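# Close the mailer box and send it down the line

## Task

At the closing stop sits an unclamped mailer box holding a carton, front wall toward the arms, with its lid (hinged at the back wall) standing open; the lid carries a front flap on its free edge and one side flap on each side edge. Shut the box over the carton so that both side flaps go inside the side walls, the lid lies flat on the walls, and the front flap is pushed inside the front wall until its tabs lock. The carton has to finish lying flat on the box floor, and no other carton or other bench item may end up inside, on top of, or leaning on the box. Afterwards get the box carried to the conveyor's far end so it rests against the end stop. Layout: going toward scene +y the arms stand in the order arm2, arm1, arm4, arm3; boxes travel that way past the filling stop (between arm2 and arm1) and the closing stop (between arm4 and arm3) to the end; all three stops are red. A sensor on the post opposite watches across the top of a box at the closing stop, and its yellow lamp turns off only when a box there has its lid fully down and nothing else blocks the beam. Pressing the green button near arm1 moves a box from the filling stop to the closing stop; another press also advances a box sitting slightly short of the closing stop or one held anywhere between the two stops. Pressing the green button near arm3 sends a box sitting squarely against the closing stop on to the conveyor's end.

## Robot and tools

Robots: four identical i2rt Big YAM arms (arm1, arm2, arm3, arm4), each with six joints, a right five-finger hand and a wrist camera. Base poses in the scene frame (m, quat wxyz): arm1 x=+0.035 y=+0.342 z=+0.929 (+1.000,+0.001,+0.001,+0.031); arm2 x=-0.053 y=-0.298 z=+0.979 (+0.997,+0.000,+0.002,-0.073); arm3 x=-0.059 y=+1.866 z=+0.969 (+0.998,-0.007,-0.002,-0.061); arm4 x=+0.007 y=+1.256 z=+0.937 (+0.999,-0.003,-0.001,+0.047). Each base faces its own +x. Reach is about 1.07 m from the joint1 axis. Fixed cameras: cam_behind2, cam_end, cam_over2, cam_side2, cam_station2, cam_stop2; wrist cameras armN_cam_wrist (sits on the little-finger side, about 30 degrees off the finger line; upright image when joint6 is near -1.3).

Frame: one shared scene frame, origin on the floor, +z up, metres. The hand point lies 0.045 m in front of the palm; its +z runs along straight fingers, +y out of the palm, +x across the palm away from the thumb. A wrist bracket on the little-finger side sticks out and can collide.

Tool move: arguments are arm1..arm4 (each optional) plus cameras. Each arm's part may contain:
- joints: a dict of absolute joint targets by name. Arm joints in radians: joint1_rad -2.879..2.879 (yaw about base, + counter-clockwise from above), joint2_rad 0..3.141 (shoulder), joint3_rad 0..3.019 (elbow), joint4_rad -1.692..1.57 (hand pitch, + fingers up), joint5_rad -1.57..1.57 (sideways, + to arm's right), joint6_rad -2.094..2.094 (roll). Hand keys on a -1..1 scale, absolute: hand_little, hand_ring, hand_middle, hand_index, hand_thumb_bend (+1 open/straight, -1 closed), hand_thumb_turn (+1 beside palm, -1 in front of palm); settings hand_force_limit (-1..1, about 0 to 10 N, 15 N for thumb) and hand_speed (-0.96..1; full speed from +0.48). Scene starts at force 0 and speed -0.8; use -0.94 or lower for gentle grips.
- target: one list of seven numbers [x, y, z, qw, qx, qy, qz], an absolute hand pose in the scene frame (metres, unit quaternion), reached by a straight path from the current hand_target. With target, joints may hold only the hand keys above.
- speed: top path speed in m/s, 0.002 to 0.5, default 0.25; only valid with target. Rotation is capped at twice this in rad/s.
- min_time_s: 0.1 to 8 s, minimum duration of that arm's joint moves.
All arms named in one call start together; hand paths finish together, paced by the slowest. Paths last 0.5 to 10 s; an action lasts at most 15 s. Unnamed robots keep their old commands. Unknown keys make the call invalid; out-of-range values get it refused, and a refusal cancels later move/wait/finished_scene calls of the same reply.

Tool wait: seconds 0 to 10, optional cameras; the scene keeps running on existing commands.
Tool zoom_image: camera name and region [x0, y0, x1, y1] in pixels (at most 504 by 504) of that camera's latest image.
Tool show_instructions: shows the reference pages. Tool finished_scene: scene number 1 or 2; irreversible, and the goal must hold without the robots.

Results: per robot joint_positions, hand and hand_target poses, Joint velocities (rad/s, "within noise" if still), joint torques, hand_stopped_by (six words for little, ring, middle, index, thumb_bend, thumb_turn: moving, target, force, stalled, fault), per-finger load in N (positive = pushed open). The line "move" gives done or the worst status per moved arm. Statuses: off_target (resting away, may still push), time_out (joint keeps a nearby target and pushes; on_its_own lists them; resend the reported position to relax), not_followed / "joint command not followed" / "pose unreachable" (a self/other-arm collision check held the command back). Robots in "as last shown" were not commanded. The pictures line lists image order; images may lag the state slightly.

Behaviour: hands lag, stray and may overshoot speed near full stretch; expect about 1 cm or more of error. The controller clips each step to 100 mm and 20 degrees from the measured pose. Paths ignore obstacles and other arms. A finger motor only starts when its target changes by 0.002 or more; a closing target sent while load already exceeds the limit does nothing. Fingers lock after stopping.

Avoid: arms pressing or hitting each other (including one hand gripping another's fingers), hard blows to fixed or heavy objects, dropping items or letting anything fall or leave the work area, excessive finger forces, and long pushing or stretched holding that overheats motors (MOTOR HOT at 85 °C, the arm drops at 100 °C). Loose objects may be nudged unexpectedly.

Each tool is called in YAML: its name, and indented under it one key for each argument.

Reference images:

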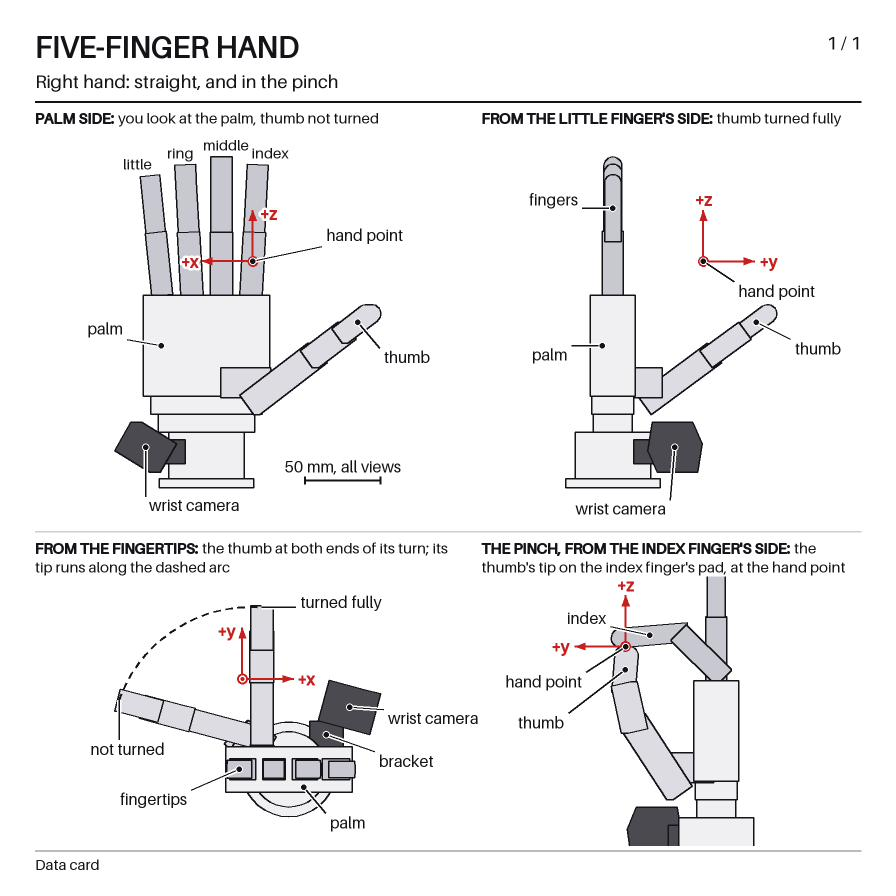

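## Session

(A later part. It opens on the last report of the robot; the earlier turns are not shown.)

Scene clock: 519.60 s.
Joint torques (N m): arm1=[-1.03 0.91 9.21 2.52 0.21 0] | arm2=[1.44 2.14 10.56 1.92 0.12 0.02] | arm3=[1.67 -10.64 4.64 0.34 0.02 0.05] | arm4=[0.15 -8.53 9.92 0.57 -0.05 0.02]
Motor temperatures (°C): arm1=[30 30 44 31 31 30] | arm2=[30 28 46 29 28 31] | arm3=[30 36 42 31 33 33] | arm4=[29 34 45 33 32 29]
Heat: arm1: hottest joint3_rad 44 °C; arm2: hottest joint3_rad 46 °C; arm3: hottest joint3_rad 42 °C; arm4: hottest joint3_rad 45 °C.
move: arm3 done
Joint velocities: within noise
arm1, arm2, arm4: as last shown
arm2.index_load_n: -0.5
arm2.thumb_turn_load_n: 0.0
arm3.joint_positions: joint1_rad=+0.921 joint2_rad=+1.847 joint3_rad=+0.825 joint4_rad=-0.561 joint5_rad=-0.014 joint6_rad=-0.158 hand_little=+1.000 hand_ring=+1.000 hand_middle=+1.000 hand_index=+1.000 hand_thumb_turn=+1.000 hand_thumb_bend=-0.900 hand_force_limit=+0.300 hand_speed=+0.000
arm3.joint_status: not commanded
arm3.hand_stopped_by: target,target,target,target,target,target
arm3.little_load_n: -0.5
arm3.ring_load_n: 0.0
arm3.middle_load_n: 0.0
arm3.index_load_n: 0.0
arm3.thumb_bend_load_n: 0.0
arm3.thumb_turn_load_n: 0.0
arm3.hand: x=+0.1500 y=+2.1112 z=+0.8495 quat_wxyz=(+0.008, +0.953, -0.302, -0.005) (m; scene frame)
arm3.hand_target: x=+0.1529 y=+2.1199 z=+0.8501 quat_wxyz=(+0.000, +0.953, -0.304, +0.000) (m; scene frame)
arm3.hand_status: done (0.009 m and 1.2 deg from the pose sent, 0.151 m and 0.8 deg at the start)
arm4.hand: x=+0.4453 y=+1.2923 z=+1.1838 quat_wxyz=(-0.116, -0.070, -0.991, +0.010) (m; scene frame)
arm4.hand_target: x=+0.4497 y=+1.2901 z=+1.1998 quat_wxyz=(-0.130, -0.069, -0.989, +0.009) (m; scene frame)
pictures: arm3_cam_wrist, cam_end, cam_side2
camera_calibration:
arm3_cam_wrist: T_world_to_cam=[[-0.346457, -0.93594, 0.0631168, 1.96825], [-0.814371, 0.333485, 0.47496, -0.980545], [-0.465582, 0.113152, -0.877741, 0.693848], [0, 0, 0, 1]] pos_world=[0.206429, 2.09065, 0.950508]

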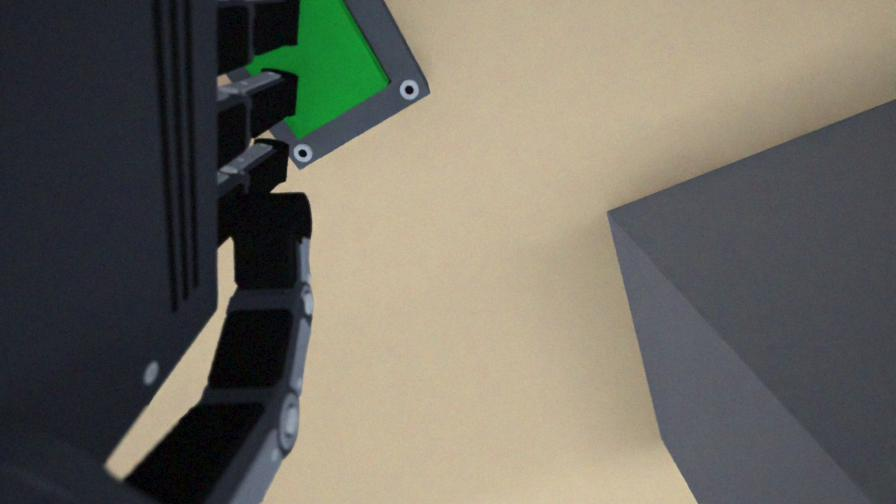

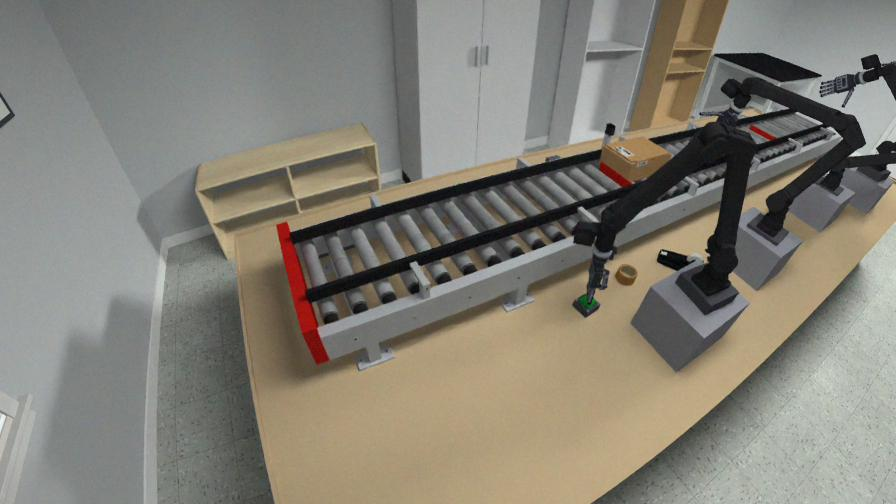

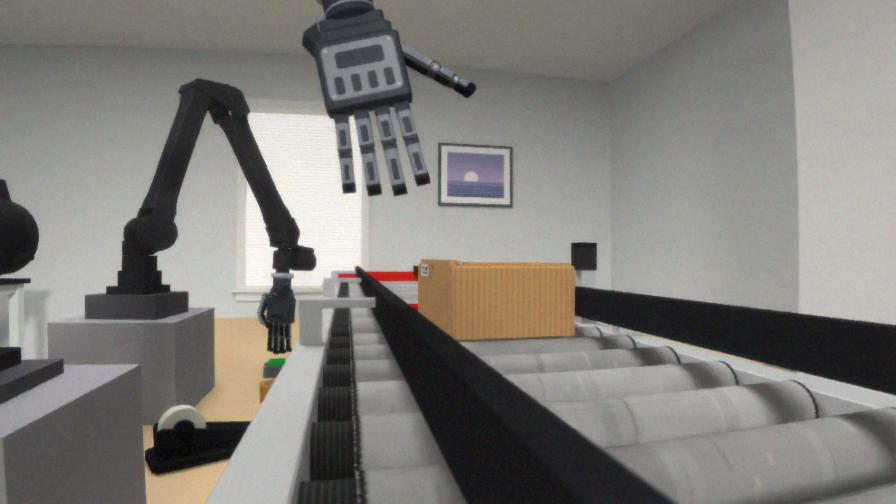

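move:
  arm3: {"target": [0.154, 2.118, 0.775, 0, 0.9526, -0.3044, 0], "speed": 0.12}
  cameras: ["cam_end","cam_over2"]

zoom_image:
  camera: "cam_end"
  region: [500, 100, 700, 350]

Scene clock: 521.10 s.
Joint torques (N m): arm1=[-1.03 0.91 9.2 2.55 0.21 0] | arm2=[1.55 2.55 10.54 1.98 0.12 -0.02] | arm3=[1.08 -2.49 3.78 4.11 0.24 0.01] | arm4=[0.38 -8.64 9.85 0.68 -0.1 0.03]
Motor temperatures (°C): arm1=[30 30 44 31 31 30] | arm2=[30 28 46 29 28 31] | arm3=[30 35 42 31 33 33] | arm4=[29 34 45 33 32 29]
Heat: arm1: hottest joint3_rad 44 °C; arm2: hottest joint3_rad 46 °C; arm3: hottest joint3_rad 42 °C; arm4: hottest joint3_rad 45 °C.
move: arm3 off_target
Joint velocities: within noise
arm1, arm2, arm4: as last shown
arm2.middle_load_n: 0.5
arm2.index_load_n: 0.0
arm3.joint_positions: joint1_rad=+0.921 joint2_rad=+1.913 joint3_rad=+0.826 joint4_rad=-0.473 joint5_rad=-0.018 joint6_rad=-0.158 hand_little=+1.000 hand_ring=+1.000 hand_middle=+0.998 hand_index=+1.000 hand_thumb_turn=+1.000 hand_thumb_bend=-0.900 hand_force_limit=+0.300 hand_speed=+0.000
arm3.joint_status: not commanded
arm3.hand_stopped_by: target,target,target,target,target,target
arm3.little_load_n: 0.0
arm3.ring_load_n: 0.0
arm3.middle_load_n: -18.0
arm3.index_load_n: 0.0
arm3.thumb_bend_load_n: 0.0
arm3.thumb_turn_load_n: 0.0
arm3.hand: x=+0.1540 y=+2.1162 z=+0.8237 quat_wxyz=(-0.002, +0.953, -0.302, -0.003) (m; scene frame)
arm3.hand_target: x=+0.1513 y=+2.1147 z=+0.7824 quat_wxyz=(+0.001, +0.953, -0.304, +0.000) (m; scene frame)
arm3.hand_status: off_target (0.049 m and 0.5 deg from the pose sent, 0.075 m and 1.2 deg at the start)
pictures: cam_end, cam_over2

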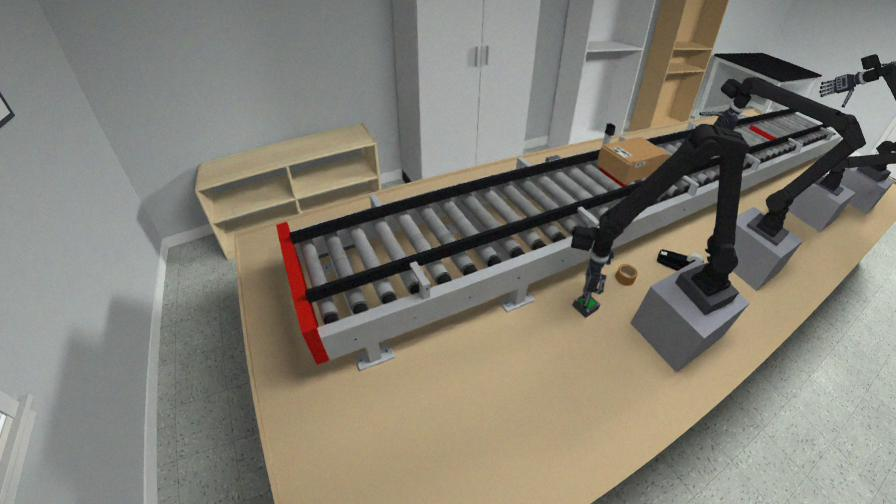

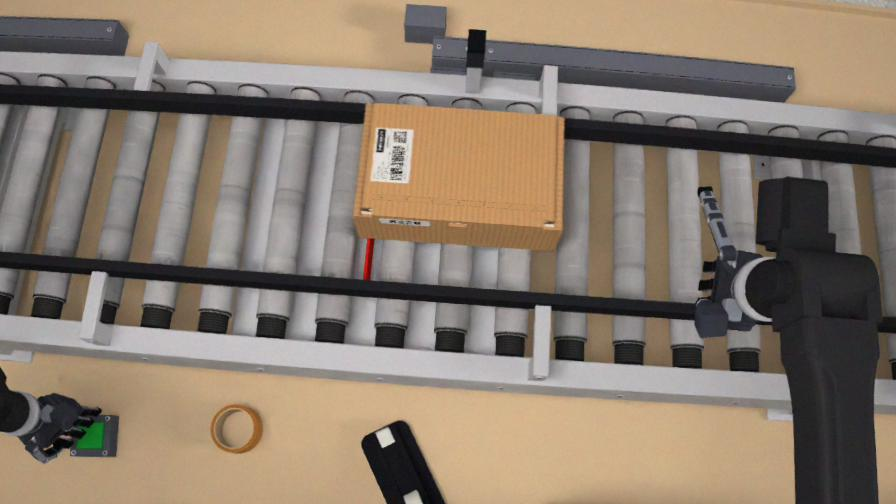

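Scaled by 2.016 from the camera's 896x504 image, which has a finer 1280x720 frame.

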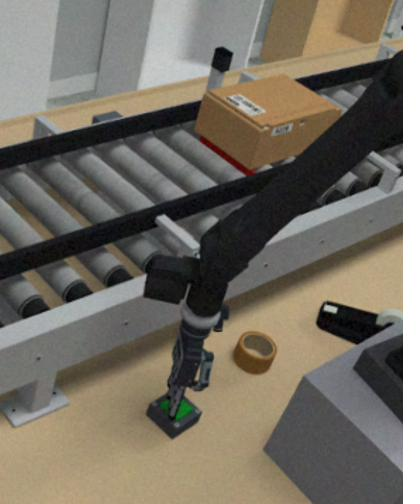

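move:
  arm3: {"target": [0.150, 2.110, 0.880, 0, 0.9526, -0.3044, 0], "speed": 0.2}
  cameras: ["cam_end"]

wait:
  seconds: 6
  cameras: ["cam_end"]

Scene clock: 522.50 s.
Joint torques (N m): arm1=[-1.03 0.91 9.21 2.52 0.21 0.01] | arm2=[1.26 2.08 10.61 1.95 0.12 0] | arm3=[0.62 -10.93 4.26 -0.31 0.04 -0.09] | arm4=[0.79 -9.05 9.99 0.62 -0.09 0.07]
Motor temperatures (°C): arm1=[30 30 44 31 31 30] | arm2=[30 28 46 29 28 31] | arm3=[30 35 42 31 33 33] | arm4=[29 34 45 33 32 29]
Heat: arm1: hottest joint3_rad 44 °C; arm2: hottest joint3_rad 46 °C; arm3: hottest joint3_rad 42 °C; arm4: hottest joint3_rad 45 °C.
move: arm3 done
Joint velocities: within noise
arm1, arm2, arm4: as last shown
arm2.middle_load_n: 0.0
arm3.joint_positions: joint1_rad=+0.921 joint2_rad=+1.765 joint3_rad=+0.816 joint4_rad=-0.615 joint5_rad=-0.014 joint6_rad=-0.158 hand_little=+1.000 hand_ring=+1.000 hand_middle=+1.000 hand_index=+1.000 hand_thumb_turn=+1.000 hand_thumb_bend=-0.900 hand_force_limit=+0.300 hand_speed=+0.000
arm3.joint_status: not commanded
arm3.hand_stopped_by: target,target,target,target,target,target
arm3.little_load_n: 0.0
arm3.ring_load_n: 0.0
arm3.middle_load_n: 0.0
arm3.index_load_n: 0.0
arm3.thumb_bend_load_n: 0.0
arm3.thumb_turn_load_n: 0.0
arm3.hand: x=+0.1493 y=+2.1109 z=+0.8761 quat_wxyz=(+0.000, +0.953, -0.302, -0.001) (m; scene frame)
arm3.hand_target: x=+0.1500 y=+2.1100 z=+0.8799 quat_wxyz=(+0.000, +0.953, -0.304, +0.000) (m; scene frame)
arm3.hand_status: done (0.004 m and 0.3 deg from the pose sent, 0.057 m and 0.5 deg at the start)
pictures: cam_end

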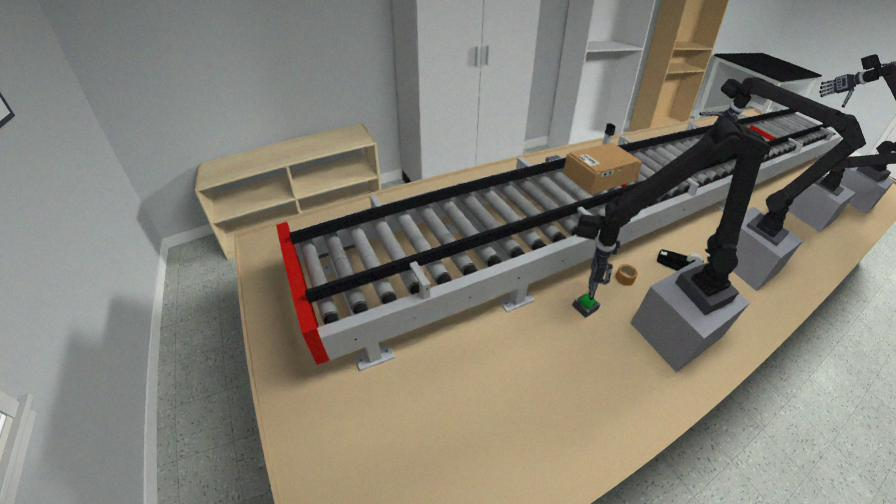

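Scene clock: 528.50 s.
Joint torques (N m): arm1=[-1.03 0.91 9.2 2.55 0.21 0] | arm2=[1.49 2.26 10.54 1.92 0.13 0] | arm3=[0.62 -10.99 4.34 -0.29 0.03 -0.11] | arm4=[0.67 -8.88 9.94 0.32 -0.1 0.02]
Motor temperatures (°C): arm1=[30 30 44 31 31 30] | arm2=[30 28 46 29 28 31] | arm3=[30 36 41 31 33 33] | arm4=[29 34 46 33 32 29]
Heat: arm1: hottest joint3_rad 44 °C; arm2: hottest joint3_rad 46 °C; arm3: hottest joint3_rad 41 °C; arm4: hottest joint3_rad 46 °C.
Joint velocities: within noise
arm1.joint_positions: joint1_rad=-0.032 joint2_rad=+0.646 joint3_rad=+1.328 joint4_rad=-1.360 joint5_rad=+0.140 joint6_rad=-1.155 hand_little=+1.000 hand_ring=+1.000 hand_middle=+1.000 hand_index=+1.000 hand_thumb_turn=+1.000 hand_thumb_bend=+1.000 hand_force_limit=+0.000 hand_speed=-0.800
arm1.joint_status: not commanded
arm1.hand_stopped_by: target,target,target,target,target,target
arm1.little_load_n: 0.0
arm1.ring_load_n: 0.0
arm1.middle_load_n: 0.0
arm1.index_load_n: 0.0
arm1.thumb_bend_load_n: 0.0
arm1.thumb_turn_load_n: 0.0
arm1.hand: x=+0.2644 y=+0.2774 z=+1.3774 quat_wxyz=(-0.035, +0.878, -0.203, +0.433) (m; scene frame)
arm1.hand_target: x=+0.2640 y=+0.2774 z=+1.3855 quat_wxyz=(-0.037, +0.873, -0.203, +0.441) (m; scene frame)
arm1.hand_status: not commanded
arm2.joint_positions: joint1_rad=+0.199 joint2_rad=+0.614 joint3_rad=+1.377 joint4_rad=-1.233 joint5_rad=+0.174 joint6_rad=-1.171 hand_little=+1.000 hand_ring=+1.000 hand_middle=+1.000 hand_index=+1.000 hand_thumb_turn=+1.000 hand_thumb_bend=+1.000 hand_force_limit=+0.000 hand_speed=-0.800
arm2.joint_status: not commanded
arm2.hand_stopped_by: target,target,target,target,target,target
arm2.little_load_n: 0.0
arm2.ring_load_n: 0.0
arm2.middle_load_n: 0.0
arm2.index_load_n: 0.0
arm2.thumb_bend_load_n: 0.0
arm2.thumb_turn_load_n: 0.0
arm2.hand: x=+0.1875 y=-0.3623 z=+1.4826 quat_wxyz=(-0.044, +0.830, -0.192, +0.522) (m; scene frame)
arm2.hand_target: x=+0.1859 y=-0.3624 z=+1.4940 quat_wxyz=(-0.047, +0.823, -0.191, +0.533) (m; scene frame)
arm2.hand_status: not commanded
arm3.joint_positions: joint1_rad=+0.921 joint2_rad=+1.765 joint3_rad=+0.816 joint4_rad=-0.615 joint5_rad=-0.014 joint6_rad=-0.158 hand_little=+1.000 hand_ring=+1.000 hand_middle=+1.000 hand_index=+1.000 hand_thumb_turn=+1.000 hand_thumb_bend=-0.900 hand_force_limit=+0.300 hand_speed=+0.000
arm3.joint_status: not commanded
arm3.hand_stopped_by: target,target,target,target,target,target
arm3.little_load_n: 0.0
arm3.ring_load_n: 0.0
arm3.middle_load_n: 0.0
arm3.index_load_n: 0.5
arm3.thumb_bend_load_n: 0.0
arm3.thumb_turn_load_n: 0.0
arm3.hand: x=+0.1492 y=+2.1108 z=+0.8762 quat_wxyz=(+0.000, +0.953, -0.302, -0.001) (m; scene frame)
arm3.hand_target: x=+0.1499 y=+2.1100 z=+0.8799 quat_wxyz=(+0.000, +0.953, -0.304, +0.000) (m; scene frame)
arm3.hand_status: done (0.004 m and 0.3 deg from the pose sent, 0.057 m and 0.5 deg at the start)
arm4.joint_positions: joint1_rad=-0.132 joint2_rad=+1.228 joint3_rad=+1.202 joint4_rad=-1.317 joint5_rad=+0.022 joint6_rad=+1.672 hand_little=+1.000 hand_ring=+1.000 hand_middle=+1.000 hand_index=+1.000 hand_thumb_turn=+1.000 hand_thumb_bend=+1.000 hand_force_limit=+0.300 hand_speed=+0.000
arm4.joint_status: not commanded
arm4.hand_stopped_by: target,target,target,target,target,target
arm4.little_load_n: 0.0
arm4.ring_load_n: 0.0
arm4.middle_load_n: 0.0
arm4.index_load_n: 0.0
arm4.thumb_bend_load_n: 0.0
arm4.thumb_turn_load_n: 0.0
arm4.hand: x=+0.4453 y=+1.2923 z=+1.1838 quat_wxyz=(-0.116, -0.070, -0.991, +0.010) (m; scene frame)
arm4.hand_target: x=+0.4497 y=+1.2901 z=+1.1998 quat_wxyz=(-0.130, -0.069, -0.989, +0.009) (m; scene frame)
arm4.hand_status: not commanded
wait: 6.00 s; at rest by 0.27 s
pictures: cam_end

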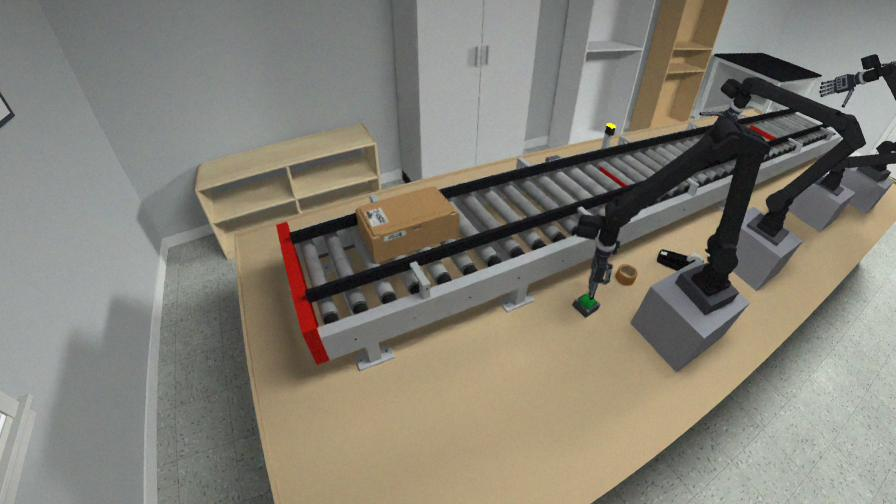

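wait:
  seconds: 4
  cameras: ["cam_end"]

zoom_image:
  camera: "cam_end"
  region: [260, 160, 480, 340]

Scene clock: 533.93 s.
Joint torques (N m): arm1=[-1.03 0.85 9.18 2.52 0.21 0] | arm2=[1.26 2.14 10.51 1.92 0.11 -0.01] | arm3=[0.38 -10.93 4.31 -0.35 0.02 -0.11] | arm4=[0.26 -8.59 9.99 0.57 -0.01 0.05]
Motor temperatures (°C): arm1=[30 30 44 31 31 30] | arm2=[30 28 46 29 28 31] | arm3=[30 36 41 31 33 33] | arm4=[29 34 47 33 32 29]
Heat: arm1: hottest joint3_rad 44 °C; arm2: hottest joint3_rad 46 °C; arm3: hottest joint3_rad 41 °C; arm4: hottest joint3_rad 47 °C.
Joint velocities: within noise
arm1.joint_positions: joint1_rad=-0.032 joint2_rad=+0.646 joint3_rad=+1.328 joint4_rad=-1.360 joint5_rad=+0.140 joint6_rad=-1.155 hand_little=+1.000 hand_ring=+1.000 hand_middle=+1.000 hand_index=+1.000 hand_thumb_turn=+1.000 hand_thumb_bend=+1.000 hand_force_limit=+0.000 hand_speed=-0.800
arm1.joint_status: not commanded
arm1.hand_stopped_by: target,target,target,target,target,target
arm1.little_load_n: -0.5
arm1.ring_load_n: 0.0
arm1.middle_load_n: 0.0
arm1.index_load_n: 0.0
arm1.thumb_bend_load_n: 0.0
arm1.thumb_turn_load_n: 0.0
arm1.hand: x=+0.2644 y=+0.2774 z=+1.3774 quat_wxyz=(-0.035, +0.878, -0.203, +0.433) (m; scene frame)
arm1.hand_target: x=+0.2640 y=+0.2774 z=+1.3855 quat_wxyz=(-0.037, +0.873, -0.203, +0.441) (m; scene frame)
arm1.hand_status: not commanded
arm2.joint_positions: joint1_rad=+0.199 joint2_rad=+0.614 joint3_rad=+1.377 joint4_rad=-1.233 joint5_rad=+0.174 joint6_rad=-1.171 hand_little=+1.000 hand_ring=+1.000 hand_middle=+1.000 hand_index=+1.000 hand_thumb_turn=+1.000 hand_thumb_bend=+1.000 hand_force_limit=+0.000 hand_speed=-0.800
arm2.joint_status: not commanded
arm2.hand_stopped_by: target,target,target,target,target,target
arm2.little_load_n: 0.0
arm2.ring_load_n: 0.0
arm2.middle_load_n: 0.0
arm2.index_load_n: 0.0
arm2.thumb_bend_load_n: 0.0
arm2.thumb_turn_load_n: 0.0
arm2.hand: x=+0.1875 y=-0.3623 z=+1.4826 quat_wxyz=(-0.044, +0.830, -0.192, +0.522) (m; scene frame)
arm2.hand_target: x=+0.1859 y=-0.3624 z=+1.4940 quat_wxyz=(-0.047, +0.823, -0.191, +0.533) (m; scene frame)
arm2.hand_status: not commanded
arm3.joint_positions: joint1_rad=+0.921 joint2_rad=+1.765 joint3_rad=+0.816 joint4_rad=-0.615 joint5_rad=-0.014 joint6_rad=-0.158 hand_little=+1.000 hand_ring=+1.000 hand_middle=+1.000 hand_index=+1.000 hand_thumb_turn=+1.000 hand_thumb_bend=-0.900 hand_force_limit=+0.300 hand_speed=+0.000
arm3.joint_status: not commanded
arm3.hand_stopped_by: target,target,target,target,target,target
arm3.little_load_n: 0.0
arm3.ring_load_n: 0.0
arm3.middle_load_n: 0.0
arm3.index_load_n: 0.0
arm3.thumb_bend_load_n: 0.0
arm3.thumb_turn_load_n: 0.0
arm3.hand: x=+0.1492 y=+2.1108 z=+0.8762 quat_wxyz=(+0.000, +0.953, -0.302, -0.001) (m; scene frame)
arm3.hand_target: x=+0.1499 y=+2.1100 z=+0.8799 quat_wxyz=(+0.000, +0.953, -0.304, +0.000) (m; scene frame)
arm3.hand_status: done (0.004 m and 0.3 deg from the pose sent, 0.057 m and 0.5 deg at the start)
arm4.joint_positions: joint1_rad=-0.132 joint2_rad=+1.228 joint3_rad=+1.202 joint4_rad=-1.317 joint5_rad=+0.022 joint6_rad=+1.672 hand_little=+1.000 hand_ring=+1.000 hand_middle=+1.000 hand_index=+1.000 hand_thumb_turn=+1.000 hand_thumb_bend=+1.000 hand_force_limit=+0.300 hand_speed=+0.000
arm4.joint_status: not commanded
arm4.hand_stopped_by: target,target,target,target,target,target
arm4.little_load_n: 0.0
arm4.ring_load_n: 0.0
arm4.middle_load_n: 0.0
arm4.index_load_n: 0.0
arm4.thumb_bend_load_n: 0.0
arm4.thumb_turn_load_n: 0.0
arm4.hand: x=+0.4453 y=+1.2923 z=+1.1838 quat_wxyz=(-0.116, -0.070, -0.991, +0.010) (m; scene frame)
arm4.hand_target: x=+0.4497 y=+1.2901 z=+1.1998 quat_wxyz=(-0.130, -0.069, -0.989, +0.009) (m; scene frame)
arm4.hand_status: not commanded
wait: 4.00 s; at rest from the start
pictures: cam_end

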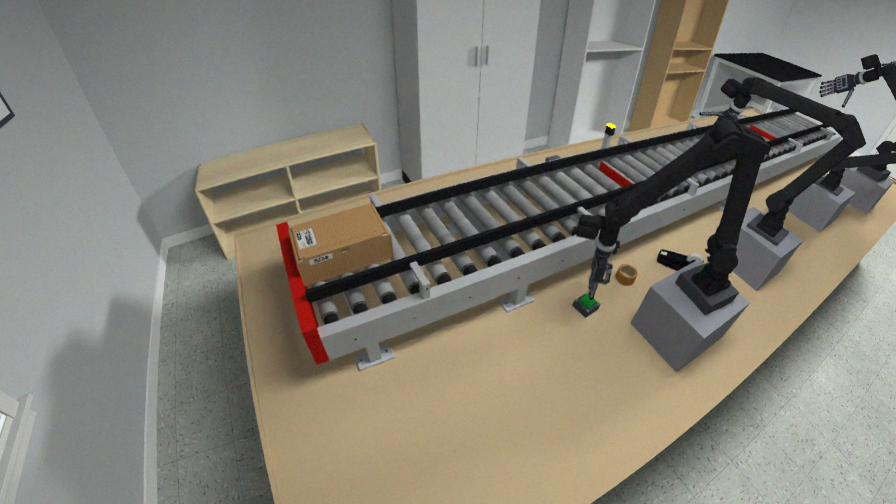

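Scaled by 2.291 from the camera's 896x504 image, which has a finer 1280x720 frame.

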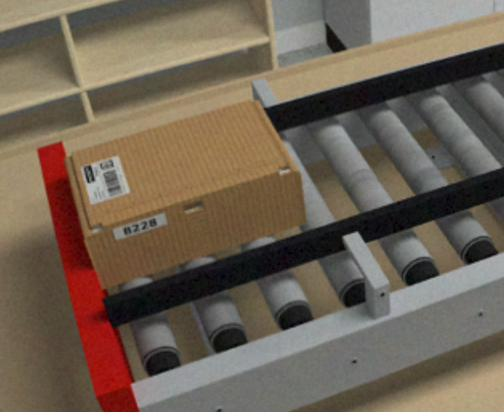

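wait:
  seconds: 1
  cameras: ["cam_end"]

zoom_image:
  camera: "cam_end"
  region: [260, 180, 410, 300]

Scene clock: 537.27 s.
Joint torques (N m): arm1=[-1.03 0.91 9.18 2.54 0.21 0] | arm2=[1.32 2.43 10.51 1.96 0.12 0] | arm3=[0.67 -10.81 4.29 -0.31 0.03 -0.09] | arm4=[0.5 -7.94 10.21 0.68 -0.07 0.02]
Motor temperatures (°C): arm1=[30 30 44 31 31 30] | arm2=[30 28 46 29 28 31] | arm3=[30 36 40 31 33 33] | arm4=[29 34 47 33 32 29]
Heat: arm1: hottest joint3_rad 44 °C; arm2: hottest joint3_rad 46 °C; arm3: hottest joint3_rad 40 °C; arm4: hottest joint3_rad 47 °C.
Joint velocities: within noise
arm1.joint_positions: joint1_rad=-0.032 joint2_rad=+0.646 joint3_rad=+1.328 joint4_rad=-1.360 joint5_rad=+0.140 joint6_rad=-1.155 hand_little=+1.000 hand_ring=+1.000 hand_middle=+1.000 hand_index=+1.000 hand_thumb_turn=+1.000 hand_thumb_bend=+1.000 hand_force_limit=+0.000 hand_speed=-0.800
arm1.joint_status: not commanded
arm1.hand_stopped_by: target,target,target,target,target,target
arm1.little_load_n: 0.0
arm1.ring_load_n: 0.0
arm1.middle_load_n: 0.0
arm1.index_load_n: 0.0
arm1.thumb_bend_load_n: 0.0
arm1.thumb_turn_load_n: 0.0
arm1.hand: x=+0.2644 y=+0.2774 z=+1.3774 quat_wxyz=(-0.035, +0.878, -0.203, +0.433) (m; scene frame)
arm1.hand_target: x=+0.2640 y=+0.2774 z=+1.3855 quat_wxyz=(-0.037, +0.873, -0.203, +0.441) (m; scene frame)
arm1.hand_status: not commanded
arm2.joint_positions: joint1_rad=+0.199 joint2_rad=+0.614 joint3_rad=+1.377 joint4_rad=-1.233 joint5_rad=+0.174 joint6_rad=-1.171 hand_little=+1.000 hand_ring=+1.000 hand_middle=+1.000 hand_index=+1.000 hand_thumb_turn=+1.000 hand_thumb_bend=+1.000 hand_force_limit=+0.000 hand_speed=-0.800
arm2.joint_status: not commanded
arm2.hand_stopped_by: target,target,target,target,target,target
arm2.little_load_n: 0.0
arm2.ring_load_n: 0.0
arm2.middle_load_n: 0.0
arm2.index_load_n: 0.0
arm2.thumb_bend_load_n: 0.0
arm2.thumb_turn_load_n: 0.0
arm2.hand: x=+0.1875 y=-0.3623 z=+1.4826 quat_wxyz=(-0.044, +0.830, -0.192, +0.522) (m; scene frame)
arm2.hand_target: x=+0.1859 y=-0.3624 z=+1.4940 quat_wxyz=(-0.047, +0.823, -0.191, +0.533) (m; scene frame)
arm2.hand_status: not commanded
arm3.joint_positions: joint1_rad=+0.921 joint2_rad=+1.765 joint3_rad=+0.816 joint4_rad=-0.615 joint5_rad=-0.014 joint6_rad=-0.158 hand_little=+1.000 hand_ring=+1.000 hand_middle=+1.000 hand_index=+1.000 hand_thumb_turn=+1.000 hand_thumb_bend=-0.900 hand_force_limit=+0.300 hand_speed=+0.000
arm3.joint_status: not commanded
arm3.hand_stopped_by: target,target,target,target,target,target
arm3.little_load_n: 0.0
arm3.ring_load_n: 0.0
arm3.middle_load_n: 0.0
arm3.index_load_n: 0.0
arm3.thumb_bend_load_n: 0.0
arm3.thumb_turn_load_n: 0.0
arm3.hand: x=+0.1492 y=+2.1108 z=+0.8762 quat_wxyz=(+0.000, +0.953, -0.302, -0.001) (m; scene frame)
arm3.hand_target: x=+0.1499 y=+2.1100 z=+0.8799 quat_wxyz=(+0.000, +0.953, -0.304, +0.000) (m; scene frame)
arm3.hand_status: done (0.004 m and 0.3 deg from the pose sent, 0.057 m and 0.5 deg at the start)
arm4.joint_positions: joint1_rad=-0.132 joint2_rad=+1.228 joint3_rad=+1.202 joint4_rad=-1.317 joint5_rad=+0.022 joint6_rad=+1.672 hand_little=+1.000 hand_ring=+1.000 hand_middle=+1.000 hand_index=+1.000 hand_thumb_turn=+1.000 hand_thumb_bend=+1.000 hand_force_limit=+0.300 hand_speed=+0.000
arm4.joint_status: not commanded
arm4.hand_stopped_by: target,target,target,target,target,target
arm4.little_load_n: 0.0
arm4.ring_load_n: 0.0
arm4.middle_load_n: 0.5
arm4.index_load_n: 0.0
arm4.thumb_bend_load_n: 0.0
arm4.thumb_turn_load_n: 0.0
arm4.hand: x=+0.4453 y=+1.2923 z=+1.1838 quat_wxyz=(-0.116, -0.070, -0.991, +0.010) (m; scene frame)
arm4.hand_target: x=+0.4497 y=+1.2901 z=+1.1998 quat_wxyz=(-0.130, -0.069, -0.989, +0.009) (m; scene frame)
arm4.hand_status: not commanded
wait: 1.00 s; at rest from the start
pictures: cam_end

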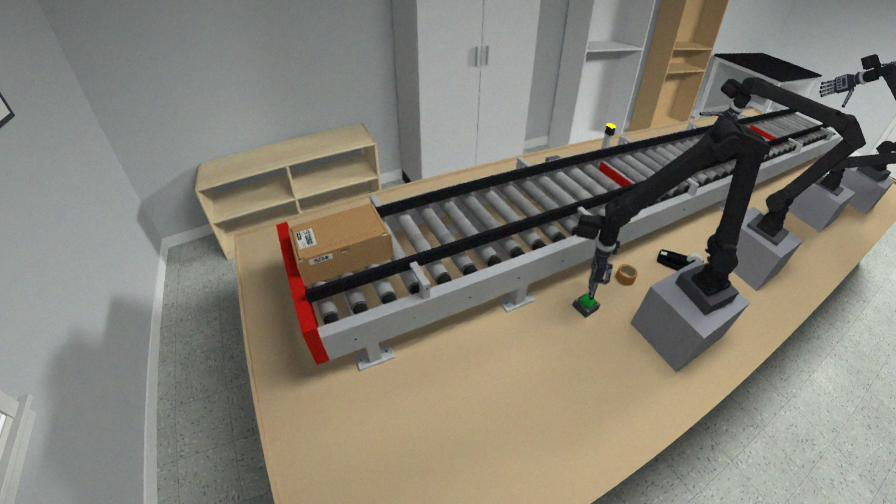

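Scaled by 3.360 from the camera's 896x504 image, which has a finer 1280x720 frame.

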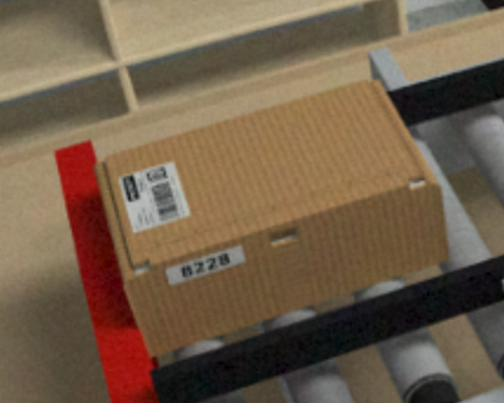

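finished_scene:
  scene: 1

The scene is finished: the task was done.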